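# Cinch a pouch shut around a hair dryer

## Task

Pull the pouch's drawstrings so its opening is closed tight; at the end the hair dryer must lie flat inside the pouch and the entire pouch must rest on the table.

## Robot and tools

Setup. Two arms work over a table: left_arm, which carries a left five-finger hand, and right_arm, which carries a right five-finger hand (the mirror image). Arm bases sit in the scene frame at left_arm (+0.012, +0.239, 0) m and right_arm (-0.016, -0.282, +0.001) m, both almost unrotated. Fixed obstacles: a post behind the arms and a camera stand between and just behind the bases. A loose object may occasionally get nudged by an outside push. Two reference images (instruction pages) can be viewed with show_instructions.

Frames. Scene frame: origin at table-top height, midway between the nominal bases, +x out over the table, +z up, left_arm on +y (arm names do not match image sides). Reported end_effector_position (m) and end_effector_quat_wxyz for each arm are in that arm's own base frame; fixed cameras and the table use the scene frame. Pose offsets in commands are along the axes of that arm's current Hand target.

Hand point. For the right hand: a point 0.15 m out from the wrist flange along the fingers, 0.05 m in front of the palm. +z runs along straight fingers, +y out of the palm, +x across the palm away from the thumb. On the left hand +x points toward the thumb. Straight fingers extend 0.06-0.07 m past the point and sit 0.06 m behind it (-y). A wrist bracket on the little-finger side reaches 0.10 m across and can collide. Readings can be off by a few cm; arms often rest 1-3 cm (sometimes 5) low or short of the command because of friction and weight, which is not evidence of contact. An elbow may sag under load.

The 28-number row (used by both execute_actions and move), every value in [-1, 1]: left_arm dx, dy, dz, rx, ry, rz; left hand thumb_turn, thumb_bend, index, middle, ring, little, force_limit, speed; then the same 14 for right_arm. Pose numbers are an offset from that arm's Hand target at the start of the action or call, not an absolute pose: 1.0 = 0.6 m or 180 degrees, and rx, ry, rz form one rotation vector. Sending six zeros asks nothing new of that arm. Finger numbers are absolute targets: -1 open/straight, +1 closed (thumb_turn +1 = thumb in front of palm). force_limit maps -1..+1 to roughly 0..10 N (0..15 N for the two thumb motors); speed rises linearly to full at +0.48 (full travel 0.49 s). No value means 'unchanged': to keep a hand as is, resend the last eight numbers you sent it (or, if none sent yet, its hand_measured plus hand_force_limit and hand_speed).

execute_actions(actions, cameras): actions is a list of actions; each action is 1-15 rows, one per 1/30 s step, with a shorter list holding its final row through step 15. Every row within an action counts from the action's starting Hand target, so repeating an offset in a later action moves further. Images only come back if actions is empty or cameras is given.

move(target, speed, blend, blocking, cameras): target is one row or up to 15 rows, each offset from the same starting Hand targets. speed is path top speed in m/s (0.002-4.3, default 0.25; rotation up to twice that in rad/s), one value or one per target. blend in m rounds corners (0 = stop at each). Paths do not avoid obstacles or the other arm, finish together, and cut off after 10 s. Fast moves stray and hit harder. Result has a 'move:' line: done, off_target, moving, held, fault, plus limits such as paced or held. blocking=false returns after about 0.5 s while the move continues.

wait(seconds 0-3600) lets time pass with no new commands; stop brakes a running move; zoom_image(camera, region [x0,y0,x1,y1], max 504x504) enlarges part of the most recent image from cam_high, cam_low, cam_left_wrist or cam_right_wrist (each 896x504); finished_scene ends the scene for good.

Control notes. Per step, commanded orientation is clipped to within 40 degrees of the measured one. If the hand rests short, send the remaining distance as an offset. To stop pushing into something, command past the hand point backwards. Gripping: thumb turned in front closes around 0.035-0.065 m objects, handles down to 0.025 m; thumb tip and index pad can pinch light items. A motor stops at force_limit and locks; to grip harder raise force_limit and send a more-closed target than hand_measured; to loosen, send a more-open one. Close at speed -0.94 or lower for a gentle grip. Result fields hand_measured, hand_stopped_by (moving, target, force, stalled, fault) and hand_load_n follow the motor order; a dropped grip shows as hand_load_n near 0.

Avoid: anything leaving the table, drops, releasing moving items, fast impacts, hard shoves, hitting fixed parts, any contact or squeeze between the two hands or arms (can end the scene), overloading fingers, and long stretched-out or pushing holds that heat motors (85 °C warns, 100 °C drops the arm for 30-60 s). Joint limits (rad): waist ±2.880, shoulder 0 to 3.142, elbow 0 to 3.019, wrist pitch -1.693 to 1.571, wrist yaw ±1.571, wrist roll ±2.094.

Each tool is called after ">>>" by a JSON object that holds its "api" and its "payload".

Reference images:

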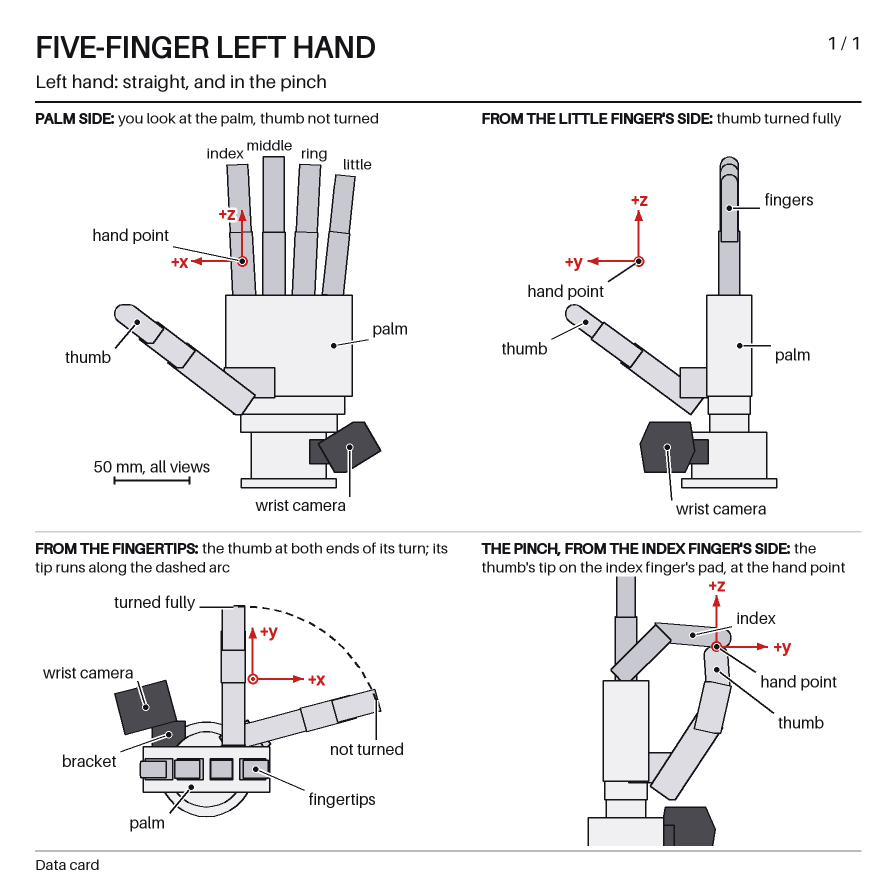

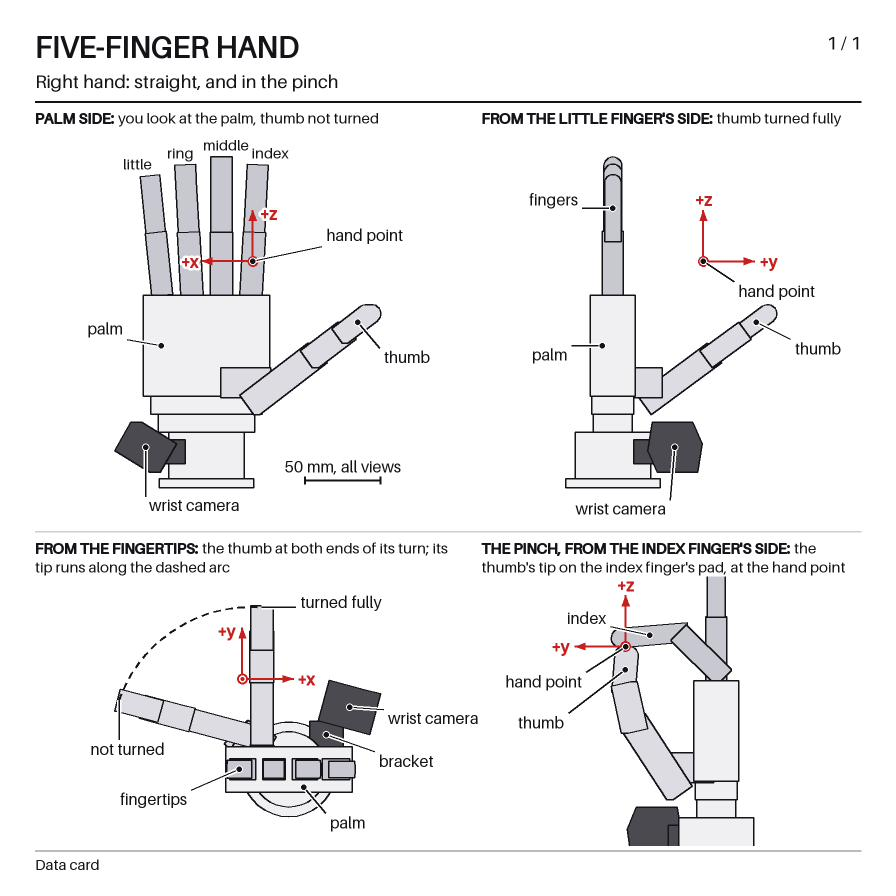

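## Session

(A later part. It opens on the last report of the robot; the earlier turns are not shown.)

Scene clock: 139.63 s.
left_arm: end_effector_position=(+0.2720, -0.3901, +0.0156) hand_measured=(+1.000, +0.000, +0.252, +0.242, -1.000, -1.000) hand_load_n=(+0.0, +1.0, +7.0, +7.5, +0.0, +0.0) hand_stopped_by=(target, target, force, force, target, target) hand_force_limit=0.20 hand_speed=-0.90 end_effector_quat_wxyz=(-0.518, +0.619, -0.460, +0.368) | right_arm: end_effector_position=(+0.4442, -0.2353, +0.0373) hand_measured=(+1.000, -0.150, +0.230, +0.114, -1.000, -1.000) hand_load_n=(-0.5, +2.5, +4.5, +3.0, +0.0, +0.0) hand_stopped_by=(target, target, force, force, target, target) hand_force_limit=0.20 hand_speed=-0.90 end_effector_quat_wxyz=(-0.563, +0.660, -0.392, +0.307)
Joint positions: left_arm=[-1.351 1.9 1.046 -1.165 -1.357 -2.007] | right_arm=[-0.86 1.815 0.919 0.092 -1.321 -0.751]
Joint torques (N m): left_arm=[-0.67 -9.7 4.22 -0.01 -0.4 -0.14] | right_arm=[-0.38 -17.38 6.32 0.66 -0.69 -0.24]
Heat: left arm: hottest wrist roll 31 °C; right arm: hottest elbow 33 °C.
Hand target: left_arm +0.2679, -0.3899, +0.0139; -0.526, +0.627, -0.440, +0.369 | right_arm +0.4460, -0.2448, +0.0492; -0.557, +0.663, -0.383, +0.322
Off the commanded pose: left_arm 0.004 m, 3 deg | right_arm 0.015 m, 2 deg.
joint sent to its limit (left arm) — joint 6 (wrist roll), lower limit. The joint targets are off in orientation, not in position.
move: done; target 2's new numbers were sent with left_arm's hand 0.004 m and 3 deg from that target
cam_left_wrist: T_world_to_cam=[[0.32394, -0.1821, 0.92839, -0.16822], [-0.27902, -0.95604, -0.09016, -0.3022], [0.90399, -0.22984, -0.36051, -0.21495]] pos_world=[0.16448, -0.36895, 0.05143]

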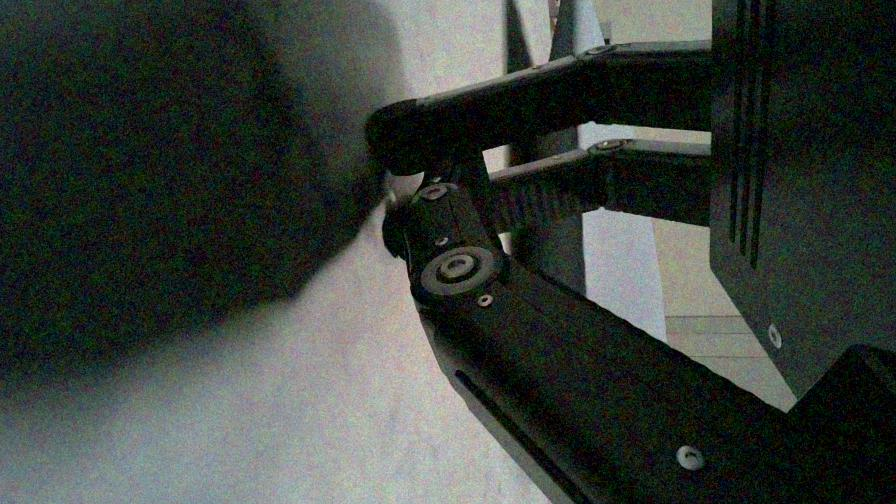

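>>> {"api": "move", "payload": {"target": [[0,0,0,0,0,0,1,0.0,-0.4,-0.4,-1,-1,0,-0.6,0,0,0,0,0,0,1,-0.15,0.5,0.5,-1,-1,0.2,-0.9],[0,-0.05,0,0,0,0,1,0.0,-0.4,-0.4,-1,-1,0,-0.6,0,0,0,0,0,0,1,-0.15,0.5,0.5,-1,-1,0.2,-0.9]], "speed": 0.06, "cameras": ["cam_left_wrist"]}}

>>> {"api": "zoom_image", "payload": {"camera": "cam_left_wrist", "region": [240, 80, 560, 400]}}

Scene clock: 143.40 s.
left_arm: end_effector_position=(+0.2699, -0.3882, +0.0376) hand_measured=(+1.000, +0.000, -0.400, -0.400, -1.000, -1.000) hand_load_n=(+0.0, +0.0, +0.0, +0.0, +0.0, +0.0) hand_stopped_by=(target, target, target, target, target, target) hand_force_limit=0.00 hand_speed=-0.60 end_effector_quat_wxyz=(-0.516, +0.621, -0.461, +0.369) | right_arm: end_effector_position=(+0.4442, -0.2353, +0.0373) hand_measured=(+1.000, -0.150, +0.230, +0.114, -1.000, -1.000) hand_load_n=(+0.0, +2.5, +5.0, +3.0, +0.0, +0.0) hand_stopped_by=(target, target, force, force, target, target) hand_force_limit=0.20 hand_speed=-0.90 end_effector_quat_wxyz=(-0.563, +0.660, -0.392, +0.307)
Joint positions: left_arm=[-1.354 1.848 1.046 -1.214 -1.353 -2.008] | right_arm=[-0.86 1.815 0.919 0.092 -1.321 -0.751]
Joint torques (N m): left_arm=[0.32 -9.76 5.87 -0.88 -0.74 -0.15] | right_arm=[-0.44 -17.08 6.22 0.69 -0.69 -0.24]
Heat: left arm: hottest wrist roll 31 °C; right arm: hottest elbow 33 °C.
Hand target: left_arm +0.2728, -0.3882, +0.0435; -0.526, +0.627, -0.439, +0.369 | right_arm +0.4460, -0.2448, +0.0492; -0.557, +0.663, -0.383, +0.322
Off the commanded pose: left_arm 0.006 m, 3 deg | right_arm 0.015 m, 2 deg.
joint sent to its limit (left arm) — joint 6 (wrist roll), lower limit. The joint targets still meet the commanded pose.
move: off_target (left_arm)
cam_left_wrist: T_world_to_cam=[[0.32583, -0.17883, 0.92836, -0.18692], [-0.28069, -0.95597, -0.08564, -0.29867], [0.9028, -0.23267, -0.36168, -0.20548]] pos_world=[0.16258, -0.36675, 0.07363]

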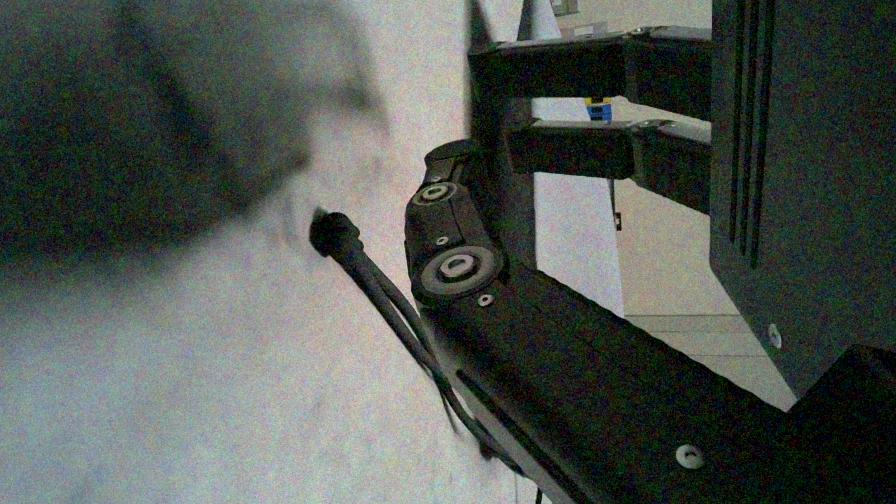

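Scaled by 1.575.

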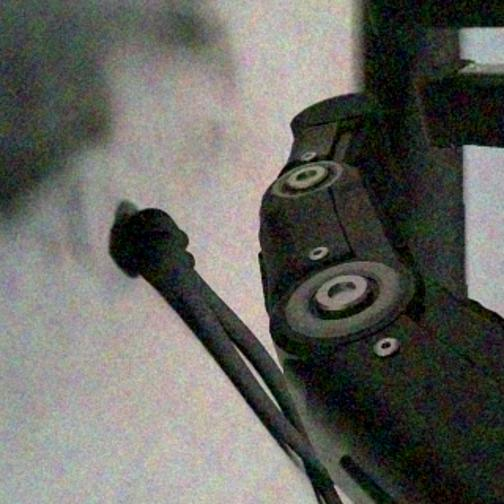

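>>> {"api": "move", "payload": {"target": [0.0348,0.0208,-0.0268,0,0,0,1,0.0,-0.4,-0.4,-1,-1,0,-0.6,0,0,0,0,0,0,1,-0.15,0.5,0.5,-1,-1,0.2,-0.9], "speed": 0.06, "cameras": ["cam_left_wrist"]}}

>>> {"api": "zoom_image", "payload": {"camera": "cam_left_wrist", "region": [240, 80, 560, 400]}}

Scene clock: 145.13 s.
left_arm: end_effector_position=(+0.2626, -0.3992, +0.0297) hand_measured=(+1.000, +0.000, -0.400, -0.400, -1.000, -1.000) hand_load_n=(+0.0, +0.0, +0.0, +0.0, +0.0, +0.0) hand_stopped_by=(target, target, target, target, target, target) hand_force_limit=0.00 hand_speed=-0.60 end_effector_quat_wxyz=(-0.513, +0.618, -0.470, +0.366) | right_arm: end_effector_position=(+0.4442, -0.2353, +0.0373) hand_measured=(+1.000, -0.150, +0.230, +0.114, -1.000, -1.000) hand_load_n=(+0.0, +2.5, +4.5, +3.0, +0.0, +0.0) hand_stopped_by=(target, target, force, force, target, target) hand_force_limit=0.20 hand_speed=-0.90 end_effector_quat_wxyz=(-0.563, +0.660, -0.392, +0.307)
Joint positions: left_arm=[-1.373 1.876 1.071 -1.221 -1.339 -2.008] | right_arm=[-0.86 1.815 0.919 0.092 -1.321 -0.751]
Joint torques (N m): left_arm=[-0.56 -8.59 8.62 -0.95 -0.62 -0.14] | right_arm=[-0.62 -17.38 6.24 0.75 -0.71 -0.23]
Heat: left arm: hottest wrist roll 31 °C; right arm: hottest elbow 33 °C.
Hand target: left_arm +0.2629, -0.4140, +0.0339; -0.526, +0.627, -0.440, +0.369 | right_arm +0.4460, -0.2448, +0.0492; -0.557, +0.663, -0.383, +0.322
Off the commanded pose: left_arm 0.015 m, 4 deg | right_arm 0.015 m, 2 deg.
joint sent to its limit (left arm) — joint 6 (wrist roll), lower limit. The joint targets are off in orientation, not in position.
move: off_target (left_arm)
cam_left_wrist: T_world_to_cam=[[0.33702, -0.19028, 0.92207, -0.18643], [-0.29389, -0.95169, -0.08897, -0.3066], [0.89445, -0.24101, -0.37666, -0.20498]] pos_world=[0.15607, -0.37666, 0.06741]

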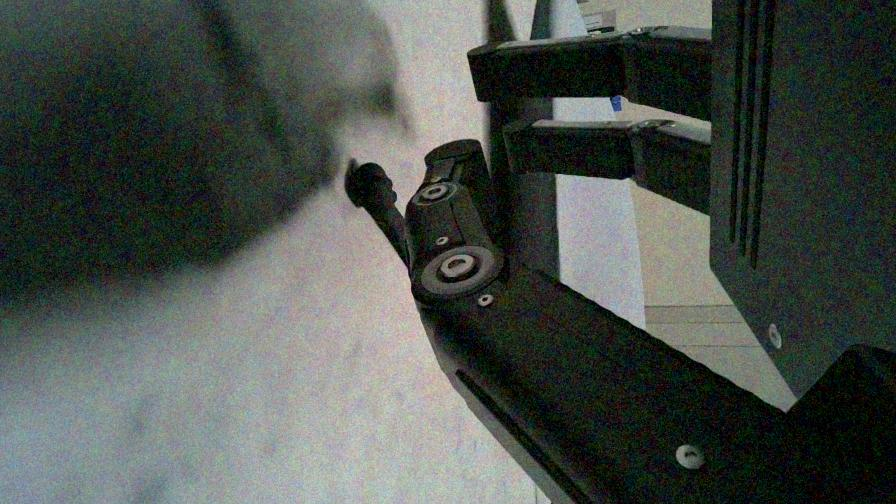

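Scaled by 1.575.

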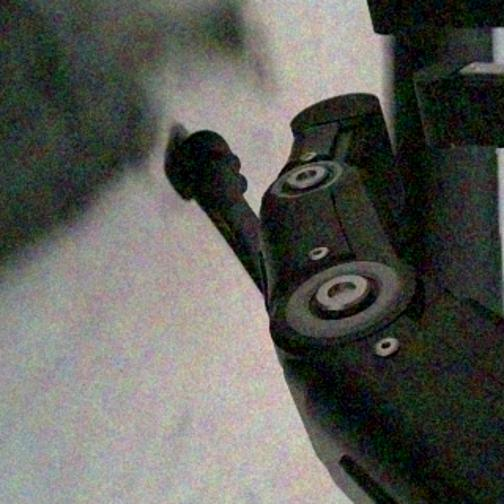

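>>> {"api": "move", "payload": {"target": [0.0067,0.0375,0.0020,0,0,0,1,0.0,-0.4,-0.4,-1,-1,0,-0.6,0,0,0,0,0,0,1,-0.15,0.5,0.5,-1,-1,0.2,-0.9], "speed": 0.06, "cameras": ["cam_left_wrist"]}}

>>> {"api": "zoom_image", "payload": {"camera": "cam_left_wrist", "region": [300, 60, 560, 320]}}

Scene clock: 146.87 s.
left_arm: end_effector_position=(+0.2616, -0.4003, +0.0088) hand_measured=(+1.000, +0.000, -0.400, -0.400, -1.000, -1.000) hand_load_n=(+0.0, +0.5, +0.0, +0.0, +0.0, +0.0) hand_stopped_by=(target, target, target, target, target, target) hand_force_limit=0.00 hand_speed=-0.60 end_effector_quat_wxyz=(-0.517, +0.614, -0.476, +0.359) | right_arm: end_effector_position=(+0.4442, -0.2353, +0.0373) hand_measured=(+1.000, -0.150, +0.230, +0.114, -1.000, -1.000) hand_load_n=(+0.0, +2.5, +4.5, +3.0, +0.0, +0.0) hand_stopped_by=(target, target, force, force, target, target) hand_force_limit=0.20 hand_speed=-0.90 end_effector_quat_wxyz=(-0.563, +0.660, -0.392, +0.307)
Joint positions: left_arm=[-1.375 1.926 1.077 -1.199 -1.335 -2.008] | right_arm=[-0.86 1.815 0.919 0.092 -1.321 -0.751]
Joint torques (N m): left_arm=[-0.85 -8.94 8.1 -0.05 -0.62 -0.14] | right_arm=[-0.44 -17.03 6.27 0.72 -0.68 -0.27]
Heat: left arm: hottest wrist roll 31 °C; right arm: hottest elbow 33 °C.
Hand target: left_arm +0.2617, -0.4186, +0.0114; -0.526, +0.627, -0.440, +0.369 | right_arm +0.4460, -0.2448, +0.0492; -0.557, +0.663, -0.383, +0.322
Off the commanded pose: left_arm 0.019 m, 5 deg | right_arm 0.015 m, 2 deg.
joint sent to its limit (left arm) — joint 6 (wrist roll), lower limit. The joint targets are off in orientation, not in position.
move: off_target (left_arm)
cam_left_wrist: T_world_to_cam=[[0.34395, -0.20934, 0.91536, -0.17643], [-0.29487, -0.9496, -0.10637, -0.30858], [0.89149, -0.23333, -0.38834, -0.20828]] pos_world=[0.15537, -0.37856, 0.04779]

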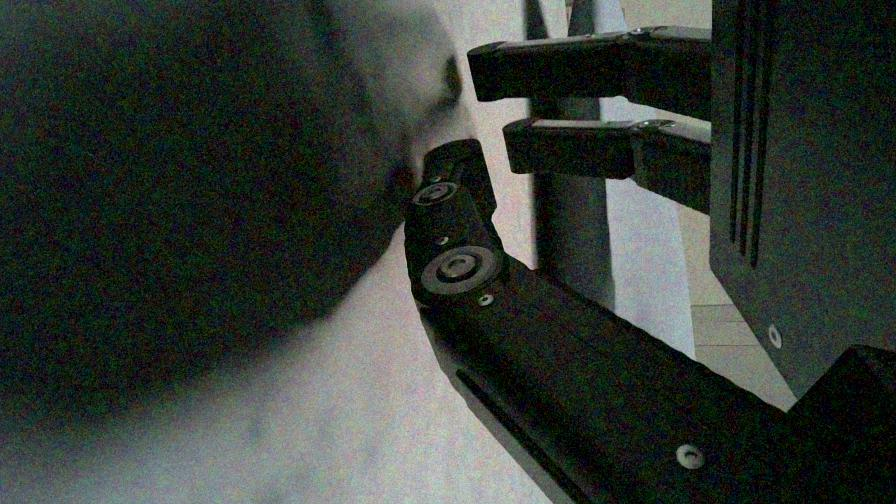

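Scaled by 1.938.

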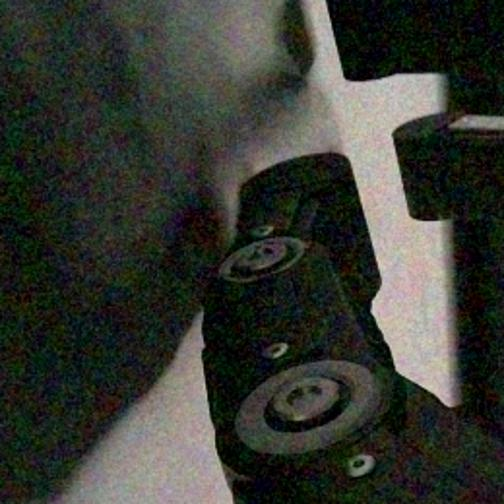

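>>> {"api": "move", "payload": {"target": [[0,0,0,0,0,0,1,0.0,0.15,0.1,-1,-1,-0.3,-0.8,0,0,0,0,0,0,1,-0.15,0.5,0.5,-1,-1,0.2,-0.9]], "speed": 0.05, "cameras": ["cam_left_wrist"]}}

>>> {"api": "zoom_image", "payload": {"camera": "cam_left_wrist", "region": [300, 60, 560, 320]}}

Scene clock: 148.57 s.
left_arm: end_effector_position=(+0.2627, -0.4010, +0.0106) hand_measured=(+1.000, +0.000, +0.150, -0.126, -1.000, -1.000) hand_load_n=(+0.0, +0.0, +1.5, +3.0, +0.0, +0.0) hand_stopped_by=(target, target, target, force, target, target) hand_force_limit=-0.30 hand_speed=-0.80 end_effector_quat_wxyz=(-0.519, +0.611, -0.475, +0.363) | right_arm: end_effector_position=(+0.4442, -0.2353, +0.0373) hand_measured=(+1.000, -0.150, +0.230, +0.114, -1.000, -1.000) hand_load_n=(+0.0, +2.5, +4.5, +3.0, +0.0, +0.0) hand_stopped_by=(target, target, force, force, target, target) hand_force_limit=0.20 hand_speed=-0.90 end_effector_quat_wxyz=(-0.563, +0.660, -0.392, +0.307)
Joint positions: left_arm=[-1.375 1.926 1.077 -1.199 -1.347 -2.008] | right_arm=[-0.86 1.815 0.919 0.092 -1.321 -0.751]
Joint torques (N m): left_arm=[-0.73 -8.82 8.12 -0.01 -0.25 -0.14] | right_arm=[-0.62 -17.38 6.23 0.72 -0.69 -0.24]
Heat: left arm: hottest wrist roll 31 °C; right arm: hottest elbow 33 °C.
Hand target: left_arm +0.2617, -0.4186, +0.0114; -0.526, +0.627, -0.440, +0.369 | right_arm +0.4460, -0.2448, +0.0492; -0.557, +0.663, -0.383, +0.322
Off the commanded pose: left_arm 0.018 m, 5 deg | right_arm 0.015 m, 2 deg.
joint sent to its limit (left arm) — joint 6 (wrist roll), lower limit. The joint targets are off in orientation, not in position.
move: done
cam_left_wrist: T_world_to_cam=[[0.3337, -0.21295, 0.91831, -0.17745], [-0.29874, -0.94783, -0.11123, -0.30701], [0.89409, -0.23722, -0.37991, -0.21113]] pos_world=[0.15626, -0.37886, 0.04859]

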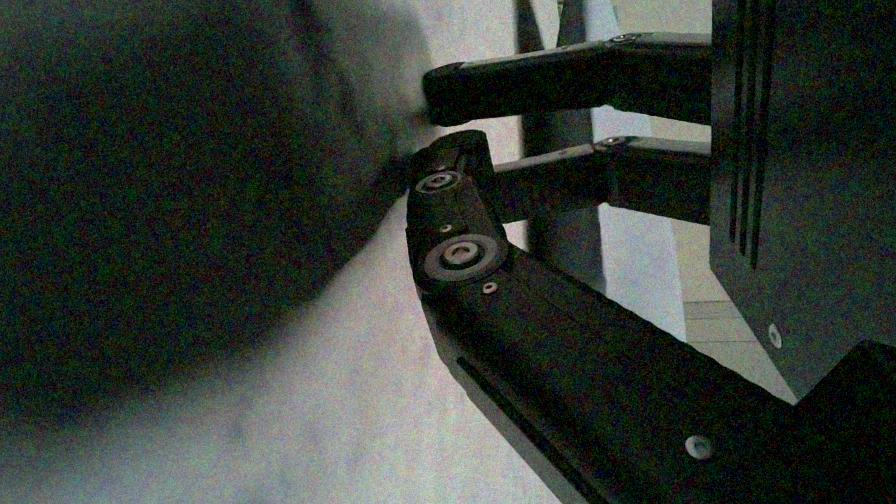

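Scaled by 1.938.

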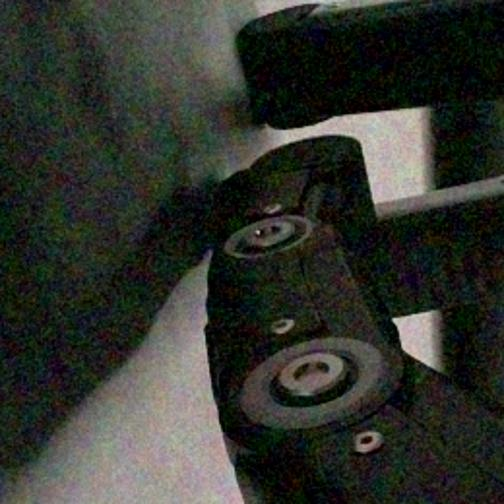

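>>> {"api": "move", "payload": {"target": [[0,0,0,0,0,0,1,0.0,0.15,0.5,-1,-1,0.2,-0.9,0,0,0,0,0,0,1,-0.15,0.5,0.5,-1,-1,0.2,-0.9]], "speed": 0.05, "cameras": ["cam_left_wrist"]}}

>>> {"api": "zoom_image", "payload": {"camera": "cam_left_wrist", "region": [300, 60, 560, 320]}}

Scene clock: 150.70 s.
left_arm: end_effector_position=(+0.2645, -0.4048, +0.0139) hand_measured=(+1.000, +0.000, +0.150, +0.142, -1.000, -1.000) hand_load_n=(+0.0, -2.0, +0.5, +6.0, +0.0, +0.0) hand_stopped_by=(target, target, target, force, target, target) hand_force_limit=0.20 hand_speed=-0.90 end_effector_quat_wxyz=(-0.519, +0.609, -0.473, +0.368) | right_arm: end_effector_position=(+0.4442, -0.2353, +0.0373) hand_measured=(+1.000, -0.150, +0.230, +0.114, -1.000, -1.000) hand_load_n=(+0.0, +2.5, +4.5, +3.0, +0.0, +0.0) hand_stopped_by=(target, target, force, force, target, target) hand_force_limit=0.20 hand_speed=-0.90 end_effector_quat_wxyz=(-0.563, +0.660, -0.392, +0.307)
Joint positions: left_arm=[-1.375 1.926 1.084 -1.199 -1.357 -2.008] | right_arm=[-0.86 1.815 0.919 0.092 -1.321 -0.751]
Joint torques (N m): left_arm=[-0.73 -8.88 7.54 0.03 0.08 -0.13] | right_arm=[-0.32 -17.26 6.3 0.7 -0.69 -0.25]
Heat: left arm: hottest wrist roll 31 °C; right arm: hottest elbow 33 °C.
Hand target: left_arm +0.2618, -0.4186, +0.0115; -0.526, +0.627, -0.440, +0.369 | right_arm +0.4460, -0.2448, +0.0492; -0.557, +0.663, -0.383, +0.322
Off the commanded pose: left_arm 0.014 m, 4 deg | right_arm 0.015 m, 2 deg.
joint sent to its limit (left arm) — joint 6 (wrist roll), lower limit. The joint targets are off in orientation, not in position.
move: done
cam_left_wrist: T_world_to_cam=[[0.32322, -0.20939, 0.92287, -0.17777], [-0.30165, -0.94714, -0.10925, -0.30865], [0.89696, -0.24308, -0.36929, -0.21563]] pos_world=[0.15776, -0.38197, 0.05071]

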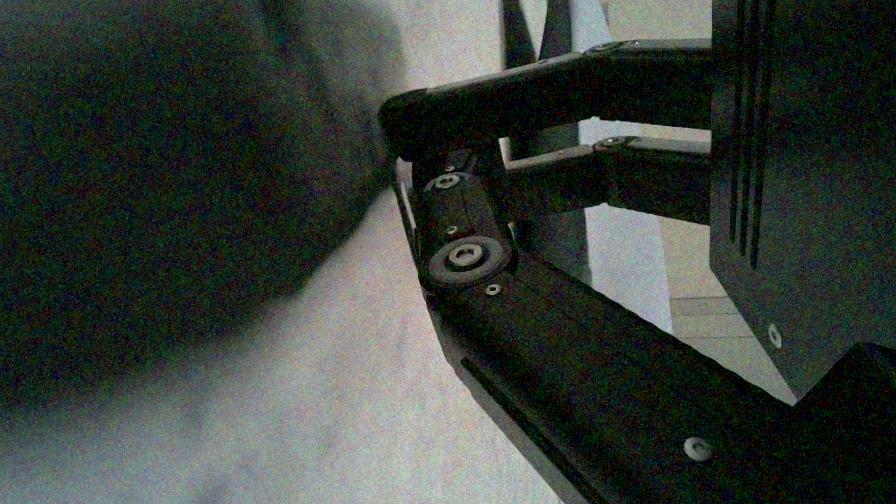

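Scaled by 1.938.

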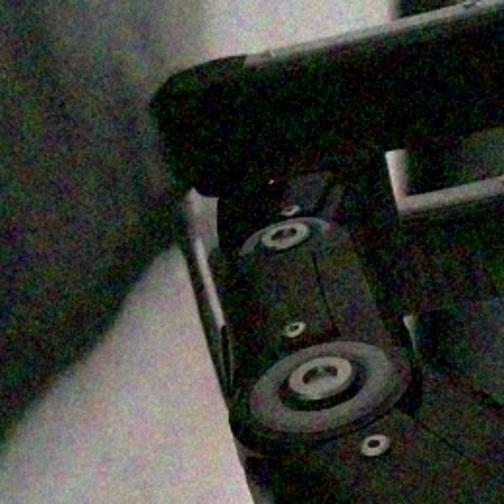

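>>> {"api": "move", "payload": {"target": [[0,0,0,0,0,0,1,-0.15,-0.4,-0.4,-1,-1,0,-0.6,0,0,0,0,0,0,1,-0.15,0.5,0.5,-1,-1,0.2,-0.9],[0,-0.045,0,0,0,0,1,-0.15,-0.4,-0.4,-1,-1,0,-0.6,0,0,0,0,0,0,1,-0.15,0.5,0.5,-1,-1,0.2,-0.9]], "speed": 0.06, "cameras": ["cam_left_wrist"]}}

>>> {"api": "zoom_image", "payload": {"camera": "cam_left_wrist", "region": [240, 80, 560, 400]}}

Scene clock: 154.07 s.
left_arm: end_effector_position=(+0.2603, -0.4030, +0.0247) hand_measured=(+1.000, -0.150, -0.400, -0.400, -1.000, -1.000) hand_load_n=(+0.0, +0.0, +0.0, +0.0, +0.0, +0.0) hand_stopped_by=(target, target, target, target, target, target) hand_force_limit=0.00 hand_speed=-0.60 end_effector_quat_wxyz=(-0.517, +0.613, -0.477, +0.361) | right_arm: end_effector_position=(+0.4442, -0.2353, +0.0373) hand_measured=(+1.000, -0.150, +0.230, +0.114, -1.000, -1.000) hand_load_n=(+0.0, +2.5, +5.0, +3.0, +0.0, +0.0) hand_stopped_by=(target, target, force, force, target, target) hand_force_limit=0.20 hand_speed=-0.90 end_effector_quat_wxyz=(-0.563, +0.660, -0.392, +0.307)
Joint positions: left_arm=[-1.38 1.897 1.086 -1.236 -1.338 -2.008] | right_arm=[-0.86 1.815 0.919 0.092 -1.321 -0.751]
Joint torques (N m): left_arm=[0.26 -9.93 8.61 -1.14 -0.73 -0.14] | right_arm=[-0.67 -17.26 6.3 0.72 -0.69 -0.23]
Heat: left arm: hottest wrist roll 31 °C; right arm: hottest elbow 33 °C.
Hand target: left_arm +0.2661, -0.4170, +0.0380; -0.526, +0.627, -0.440, +0.369 | right_arm +0.4460, -0.2448, +0.0492; -0.557, +0.663, -0.383, +0.322
Off the commanded pose: left_arm 0.020 m, 5 deg | right_arm 0.015 m, 2 deg.
joint sent to its limit (left arm) — joint 6 (wrist roll), lower limit. The joint targets are off in orientation, not in position.
move: off_target (left_arm)
cam_left_wrist: T_world_to_cam=[[0.34008, -0.2108, 0.91646, -0.19077], [-0.30018, -0.9479, -0.10664, -0.3078], [0.8912, -0.23883, -0.38564, -0.20386]] pos_world=[0.15416, -0.38066, 0.06339]

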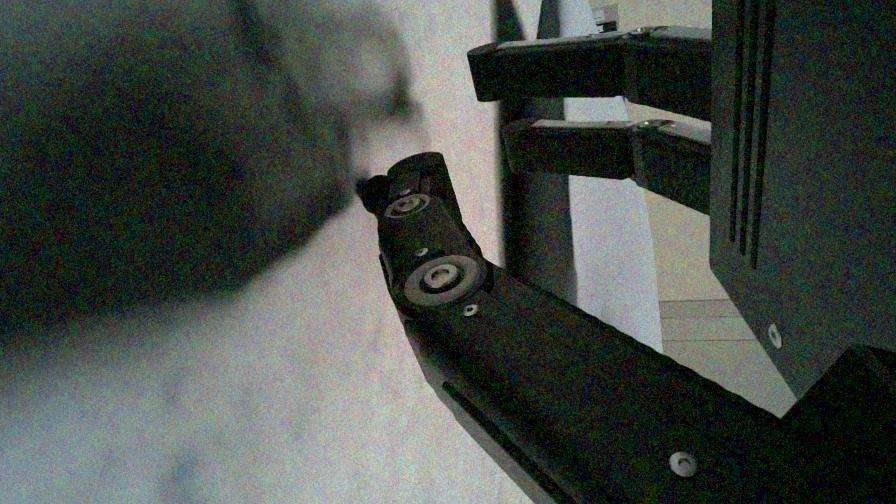

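Scaled by 1.575.

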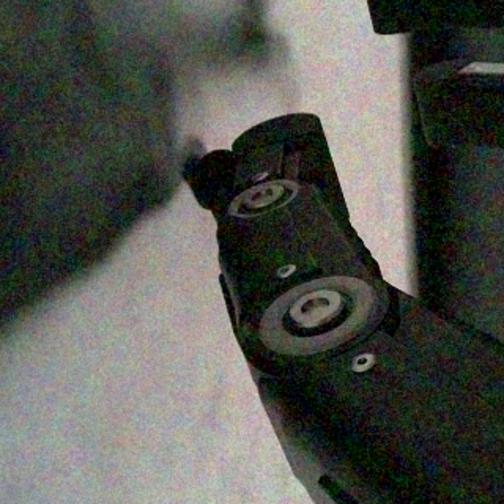

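>>> {"api": "move", "payload": {"target": [0.0175,0.0,-0.006,0,0,0,1,-0.15,-0.4,-0.4,-1,-1,0,-0.6,0,0,0,0,0,0,1,-0.15,0.5,0.5,-1,-1,0.2,-0.9], "speed": 0.06, "cameras": ["cam_left_wrist"]}}

>>> {"api": "zoom_image", "payload": {"camera": "cam_left_wrist", "region": [240, 80, 560, 400]}}

Scene clock: 155.90 s.
left_arm: end_effector_position=(+0.2627, -0.4151, +0.0333) hand_measured=(+1.000, -0.150, -0.400, -0.400, -1.000, -1.000) hand_load_n=(+0.0, +0.0, +0.0, +0.0, +0.0, -0.5) hand_stopped_by=(target, target, target, target, target, target) hand_force_limit=0.00 hand_speed=-0.60 end_effector_quat_wxyz=(-0.512, +0.617, -0.472, +0.367) | right_arm: end_effector_position=(+0.4442, -0.2353, +0.0373) hand_measured=(+1.000, -0.150, +0.230, +0.114, -1.000, -1.000) hand_load_n=(+0.0, +2.5, +5.0, +3.0, +0.0, +0.0) hand_stopped_by=(target, target, force, force, target, target) hand_force_limit=0.20 hand_speed=-0.90 end_effector_quat_wxyz=(-0.563, +0.660, -0.392, +0.307)
Joint positions: left_arm=[-1.38 1.897 1.12 -1.252 -1.338 -2.008] | right_arm=[-0.86 1.815 0.919 0.092 -1.321 -0.751]
Joint torques (N m): left_arm=[-0.09 -9.11 8.85 -1.01 -0.68 -0.14] | right_arm=[-0.62 -17.14 6.27 0.72 -0.68 -0.22]
Heat: left arm: hottest wrist roll 31 °C; right arm: hottest elbow 33 °C.
Hand target: left_arm +0.2663, -0.4280, +0.0386; -0.526, +0.627, -0.440, +0.369 | right_arm +0.4460, -0.2448, +0.0492; -0.557, +0.663, -0.383, +0.322
Off the commanded pose: left_arm 0.015 m, 4 deg | right_arm 0.015 m, 2 deg.
joint sent to its limit (left arm) — joint 6 (wrist roll), lower limit. The joint targets are off in orientation, not in position.
move: off_target (left_arm)
cam_left_wrist: T_world_to_cam=[[0.33682, -0.19432, 0.9213, -0.19446], [-0.29984, -0.94967, -0.09069, -0.31899], [0.89255, -0.2457, -0.37813, -0.20896]] pos_world=[0.15636, -0.39207, 0.07121]

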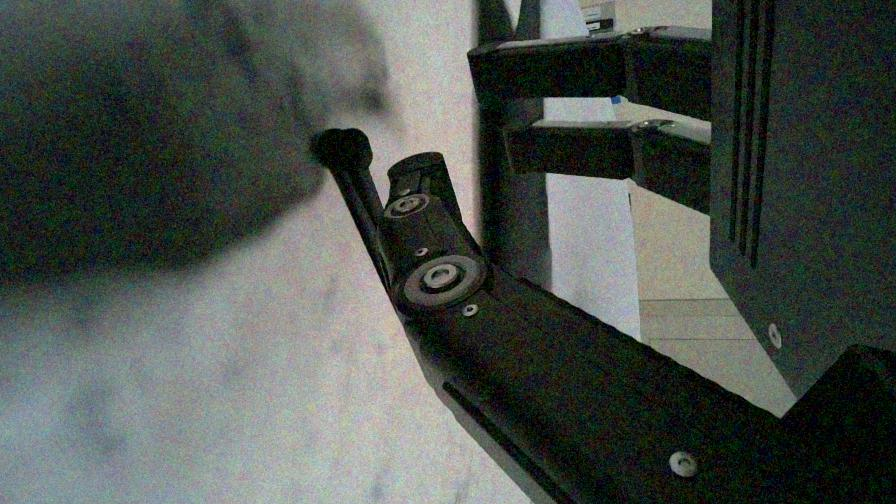

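Scaled by 1.575.

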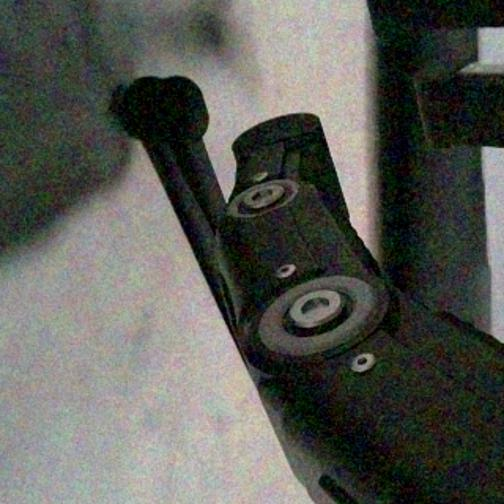

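>>> {"api": "move", "payload": {"target": [-0.0010,0.0355,0.0138,0,0,0,1,-0.15,-0.4,-0.4,-1,-1,0,-0.6,0,0,0,0,0,0,1,-0.15,0.5,0.5,-1,-1,0.2,-0.9], "speed": 0.06, "cameras": ["cam_left_wrist"]}}

>>> {"api": "zoom_image", "payload": {"camera": "cam_left_wrist", "region": [240, 80, 560, 400]}}

Scene clock: 157.67 s.
left_arm: end_effector_position=(+0.2650, -0.4144, +0.0142) hand_measured=(+1.000, -0.150, -0.400, -0.400, -1.000, -1.000) hand_load_n=(+0.0, +0.0, +0.0, +0.0, +0.0, +0.0) hand_stopped_by=(target, target, target, target, target, target) hand_force_limit=0.00 hand_speed=-0.60 end_effector_quat_wxyz=(-0.517, +0.614, -0.474, +0.363) | right_arm: end_effector_position=(+0.4442, -0.2353, +0.0373) hand_measured=(+1.000, -0.150, +0.230, +0.114, -1.000, -1.000) hand_load_n=(+0.0, +2.5, +5.0, +3.0, +0.0, +0.0) hand_stopped_by=(target, target, force, force, target, target) hand_force_limit=0.20 hand_speed=-0.90 end_effector_quat_wxyz=(-0.563, +0.660, -0.392, +0.307)
Joint positions: left_arm=[-1.375 1.94 1.12 -1.221 -1.341 -2.008] | right_arm=[-0.86 1.815 0.919 0.092 -1.321 -0.751]
Joint torques (N m): left_arm=[0.21 -9.17 7.68 0.05 -0.75 -0.14] | right_arm=[-0.73 -17.38 6.28 0.75 -0.67 -0.23]
Heat: left arm: hottest wrist roll 31 °C; right arm: hottest elbow 33 °C.
Hand target: left_arm +0.2704, -0.4259, +0.0163; -0.527, +0.627, -0.440, +0.369 | right_arm +0.4460, -0.2448, +0.0492; -0.557, +0.663, -0.383, +0.322
Off the commanded pose: left_arm 0.013 m, 4 deg | right_arm 0.015 m, 2 deg.
joint sent to its limit (left arm) — joint 6 (wrist roll), lower limit. The joint targets are off in orientation, not in position.
move: off_target (left_arm)
cam_left_wrist: T_world_to_cam=[[0.33801, -0.20473, 0.91861, -0.18205], [-0.29617, -0.9496, -0.10266, -0.32003], [0.89333, -0.23736, -0.38161, -0.21483]] pos_world=[0.15866, -0.39216, 0.0524]

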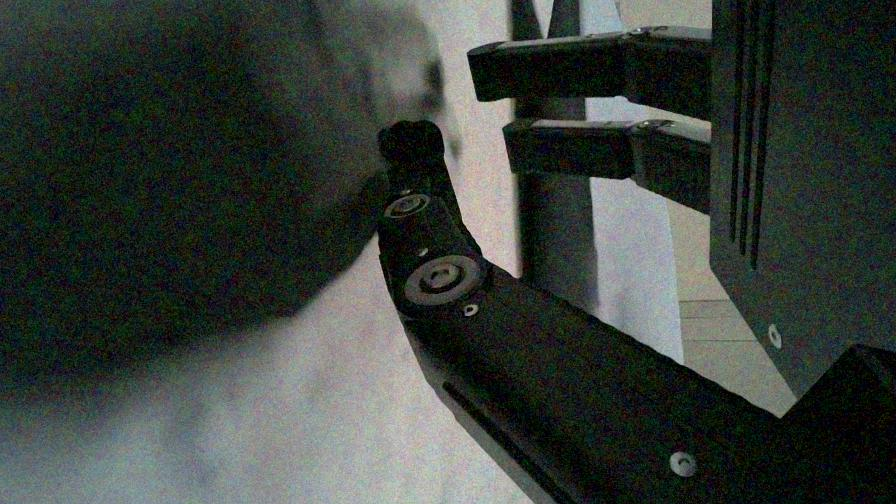

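Scaled by 1.575.

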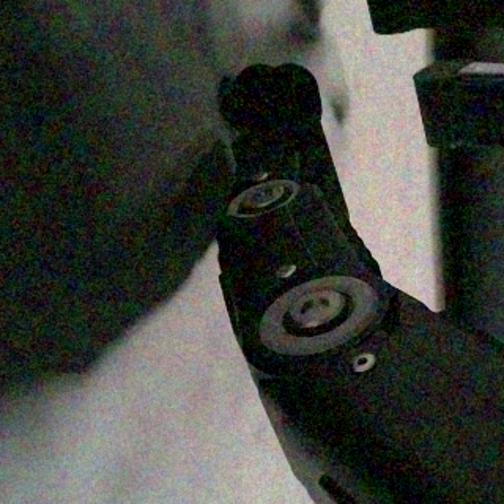

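>>> {"api": "move", "payload": {"target": [[0,0,0,0,0,0,1,-0.15,0.2,-0.4,-1,-1,0.2,-0.8,0,0,0,0,0,0,1,-0.15,0.5,0.5,-1,-1,0.2,-0.9],[0,0,0,0,0,0,1,-0.15,0.2,0.5,-1,-1,0.4,-0.9,0,0,0,0,0,0,1,-0.15,0.5,0.5,-1,-1,0.2,-0.9]], "speed": 0.05, "cameras": ["cam_left_wrist"]}}

>>> {"api": "zoom_image", "payload": {"camera": "cam_left_wrist", "region": [240, 80, 560, 400]}}

Scene clock: 161.87 s.
left_arm: end_effector_position=(+0.2674, -0.4139, +0.0153) hand_measured=(+1.000, -0.150, +0.200, +0.156, -1.000, -1.000) hand_load_n=(+0.5, +2.0, +0.0, +7.0, +0.0, +0.0) hand_stopped_by=(target, target, target, force, target, target) hand_force_limit=0.40 hand_speed=-0.90 end_effector_quat_wxyz=(-0.519, +0.613, -0.472, +0.364) | right_arm: end_effector_position=(+0.4442, -0.2353, +0.0373) hand_measured=(+1.000, -0.150, +0.230, +0.114, -1.000, -1.000) hand_load_n=(-0.5, +2.5, +4.5, +3.0, +0.0, +0.0) hand_stopped_by=(target, target, force, force, target, target) hand_force_limit=0.20 hand_speed=-0.90 end_effector_quat_wxyz=(-0.563, +0.660, -0.392, +0.307)
Joint positions: left_arm=[-1.371 1.94 1.12 -1.221 -1.348 -2.008] | right_arm=[-0.86 1.815 0.919 0.092 -1.321 -0.751]
Joint torques (N m): left_arm=[-0.03 -9.23 7.71 -0.02 -0.5 -0.14] | right_arm=[-0.44 -17.08 6.17 0.68 -0.68 -0.24]
Heat: left arm: hottest wrist roll 31 °C; right arm: hottest elbow 33 °C.
Hand target: left_arm +0.2703, -0.4260, +0.0162; -0.526, +0.627, -0.440, +0.369 | right_arm +0.4460, -0.2448, +0.0492; -0.557, +0.663, -0.383, +0.322
Off the commanded pose: left_arm 0.012 m, 4 deg | right_arm 0.015 m, 2 deg.
joint sent to its limit (left arm) — joint 6 (wrist roll), lower limit. The joint targets are off in orientation, not in position.
move: done; target 2's new numbers were sent with left_arm's hand 0.013 m and 4 deg from that target
cam_left_wrist: T_world_to_cam=[[0.33224, -0.20533, 0.92057, -0.18252], [-0.29499, -0.94967, -0.10535, -0.31908], [0.89588, -0.23656, -0.37609, -0.21671]] pos_world=[0.16067, -0.39176, 0.0529]

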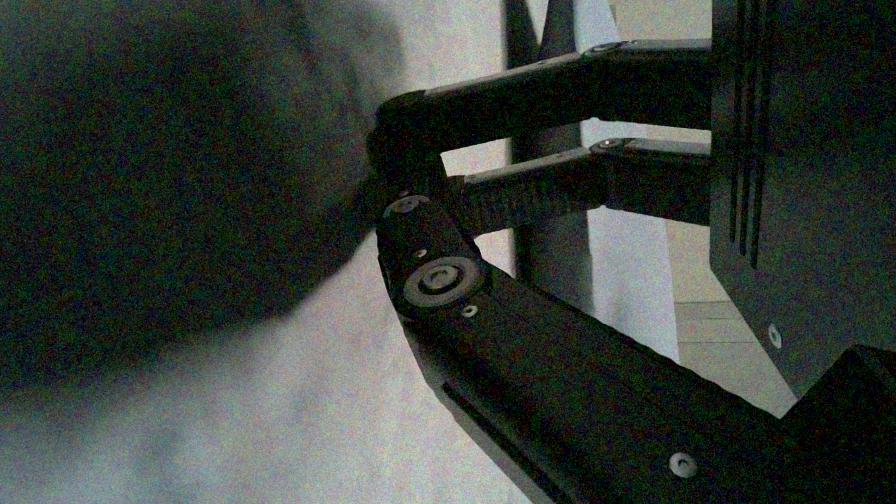

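Scaled by 1.575.

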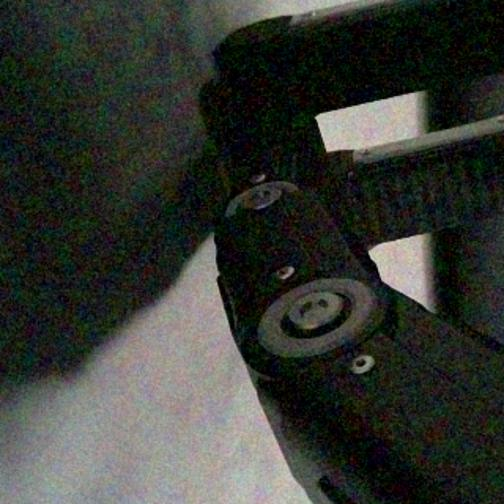

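>>> {"api": "move", "payload": {"target": [[0,0,0,0,0,0,1,-0.15,0.26,0.5,-1,-1,0.0,-0.9,0,0,0,0,0,0,1,-0.15,0.5,0.5,-1,-1,0.2,-0.9],[0,-0.05,0,0,0,0,1,-0.15,0.26,0.5,-1,-1,0.0,-0.9,0,0,0,0,0,0,1,-0.15,0.5,0.5,-1,-1,0.2,-0.9]], "speed": 0.05, "cameras": ["cam_left_wrist","cam_high"]}}

>>> {"api": "zoom_image", "payload": {"camera": "cam_high", "region": [300, 240, 480, 420]}}

Scene clock: 164.17 s.
left_arm: end_effector_position=(+0.2695, -0.4112, +0.0323) hand_measured=(+1.000, -0.152, +0.258, +0.156, -1.000, -1.000) hand_load_n=(+0.0, +4.5, +4.5, +5.5, -0.5, +0.0) hand_stopped_by=(target, target, target, force, target, target) hand_force_limit=0.00 hand_speed=-0.90 end_effector_quat_wxyz=(-0.521, +0.613, -0.471, +0.361) | right_arm: end_effector_position=(+0.4442, -0.2353, +0.0373) hand_measured=(+1.000, -0.150, +0.230, +0.114, -1.000, -1.000) hand_load_n=(+0.0, +2.5, +4.5, +3.0, +0.0, +0.0) hand_stopped_by=(target, target, force, force, target, target) hand_force_limit=0.20 hand_speed=-0.90 end_effector_quat_wxyz=(-0.563, +0.660, -0.392, +0.307)
Joint positions: left_arm=[-1.365 1.907 1.126 -1.265 -1.348 -2.008] | right_arm=[-0.86 1.815 0.919 0.092 -1.321 -0.751]
Joint torques (N m): left_arm=[0.32 -10.52 8.68 -1.17 -0.69 -0.14] | right_arm=[-0.32 -17.44 6.27 0.69 -0.68 -0.24]
Heat: left arm: hottest wrist roll 31 °C; right arm: hottest elbow 33 °C.
Hand target: left_arm +0.2752, -0.4242, +0.0457; -0.526, +0.627, -0.440, +0.369 | right_arm +0.4460, -0.2448, +0.0492; -0.557, +0.663, -0.383, +0.322
Off the commanded pose: left_arm 0.020 m, 4 deg | right_arm 0.015 m, 2 deg.
joint sent to its limit (left arm) — joint 6 (wrist roll), lower limit. The joint targets are off in orientation, not in position.
move: off_target (left_arm)
cam_left_wrist: T_world_to_cam=[[0.33426, -0.20785, 0.91927, -0.19985], [-0.28956, -0.95085, -0.1097, -0.3159], [0.89689, -0.22952, -0.37802, -0.20888]] pos_world=[0.16267, -0.38986, 0.0701]
Images, in order (width x height): cam_high 896x504, cam_left_wrist 896x504.

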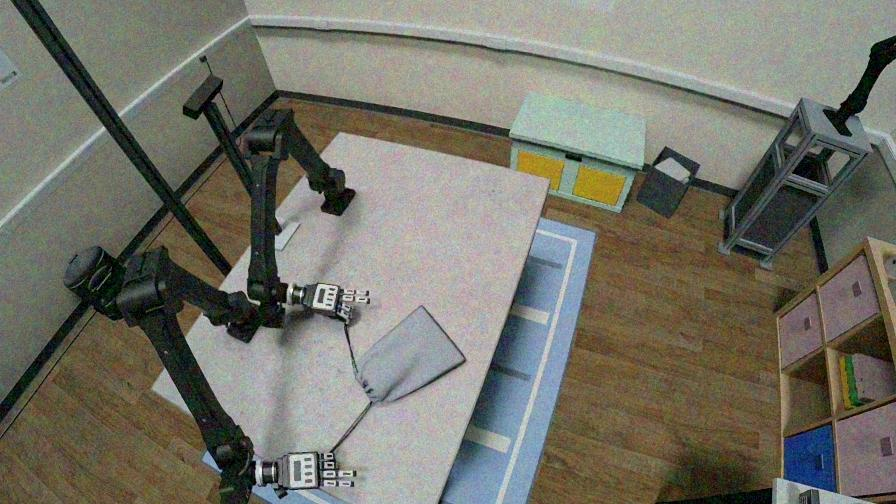

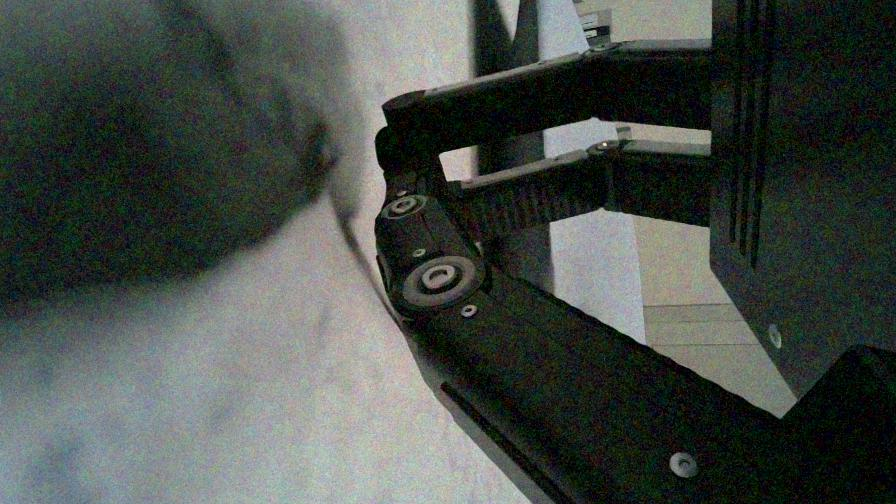

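Scaled by 2.800.

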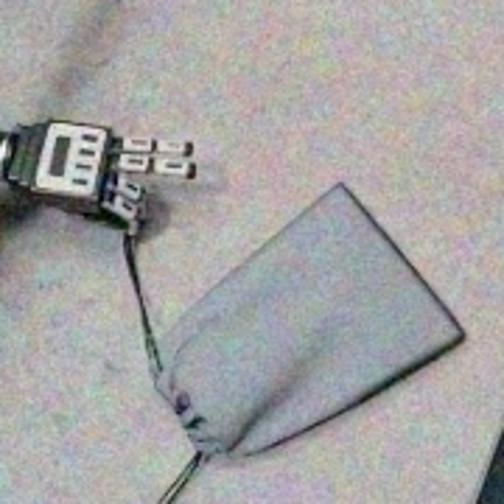

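>>> {"api": "move", "payload": {"target": [-0.1398,0.0073,0.0032,0,0,0,1,-0.15,0.26,0.5,-1,-1,0.0,-0.9,0,0,0,0,0,0,1,-0.15,0.5,0.5,-1,-1,0.2,-0.9], "speed": 0.04, "cameras": ["cam_left_wrist","cam_high","cam_low"]}}

>>> {"api": "zoom_image", "payload": {"camera": "cam_high", "region": [300, 240, 480, 420]}}

Scene clock: 167.70 s.
left_arm: end_effector_position=(+0.2519, -0.3491, +0.0424) hand_measured=(+1.000, -0.152, +0.258, +0.156, -1.000, -1.000) hand_load_n=(+0.0, +5.0, +4.5, +5.5, +0.0, +0.0) hand_stopped_by=(target, target, target, force, target, target) hand_force_limit=0.00 hand_speed=-0.90 end_effector_quat_wxyz=(-0.507, +0.623, -0.465, +0.373) | right_arm: end_effector_position=(+0.4441, -0.2347, +0.0379) hand_measured=(+1.000, -0.150, +0.230, +0.114, -1.000, -1.000) hand_load_n=(+0.0, +2.5, +5.5, +3.0, +0.0, +0.0) hand_stopped_by=(target, target, force, force, target, target) hand_force_limit=0.20 hand_speed=-0.90 end_effector_quat_wxyz=(-0.565, +0.659, -0.391, +0.306)
Joint positions: left_arm=[-1.375 1.745 0.91 -1.178 -1.339 -2.016] | right_arm=[-0.86 1.815 0.919 0.092 -1.326 -0.751]
Joint torques (N m): left_arm=[-0.67 -8.41 4.07 -0.06 -0.49 -0.05] | right_arm=[-0.38 -17.61 6.31 0.72 -0.53 -0.23]
Heat: left arm: hottest wrist roll 31 °C; right arm: hottest elbow 33 °C.
Hand target: left_arm +0.2476, -0.3449, +0.0412; -0.526, +0.627, -0.440, +0.369 | right_arm +0.4460, -0.2448, +0.0492; -0.557, +0.663, -0.383, +0.322
Off the commanded pose: left_arm 0.006 m, 4 deg | right_arm 0.015 m, 2 deg.
joint sent to its limit (left arm) — joint 6 (wrist roll), lower limit. The joint targets are off in orientation, not in position.
move: off_target (left_arm)
cam_left_wrist: T_world_to_cam=[[0.33193, -0.17073, 0.92773, -0.17715], [-0.29377, -0.95329, -0.07032, -0.26244], [0.89639, -0.24919, -0.36658, -0.18236]] pos_world=[0.14517, -0.32587, 0.07904]
Images, in order (width x height): cam_high 896x504, cam_low 896x504, cam_left_wrist 896x504.

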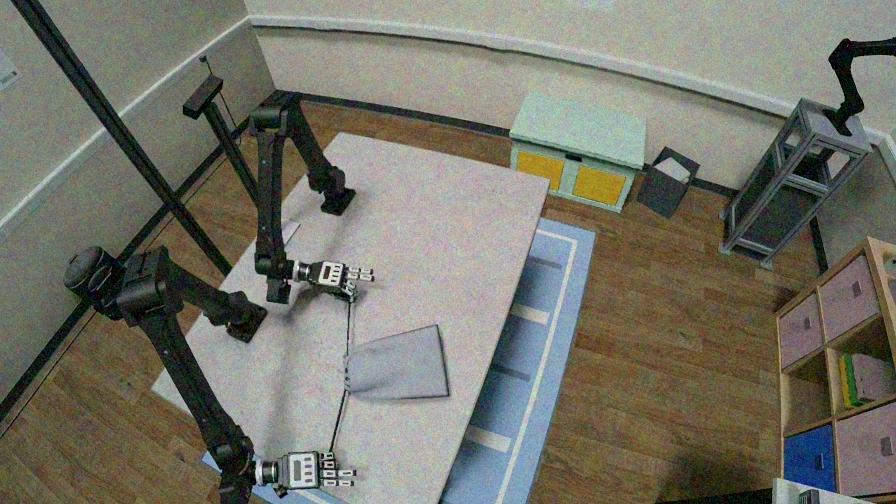

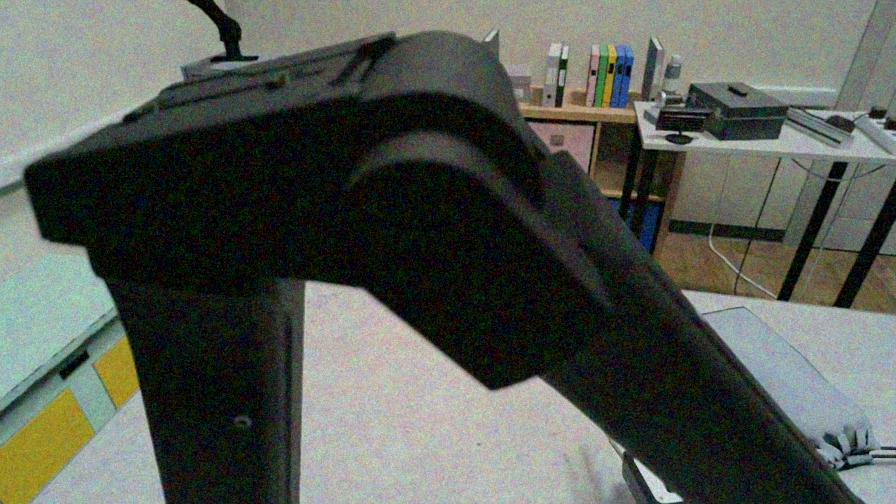

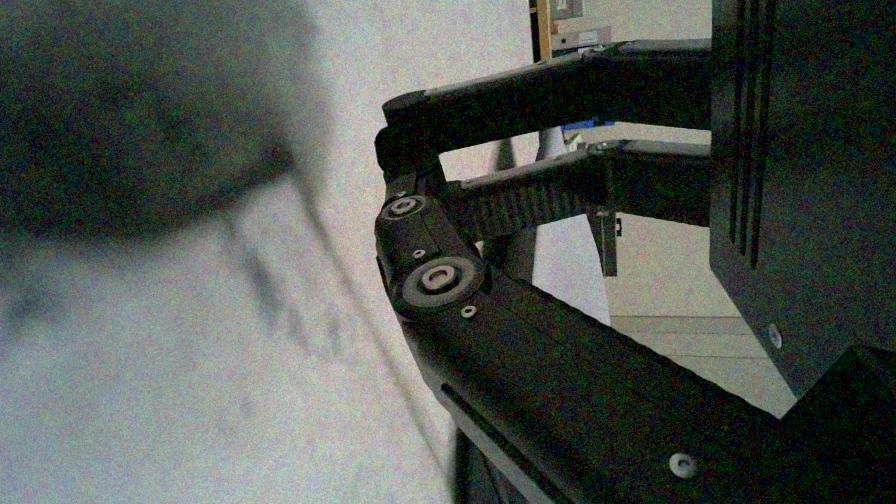

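Scaled by 2.800.

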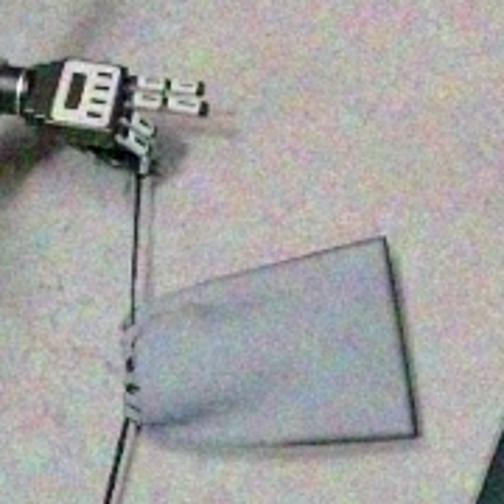

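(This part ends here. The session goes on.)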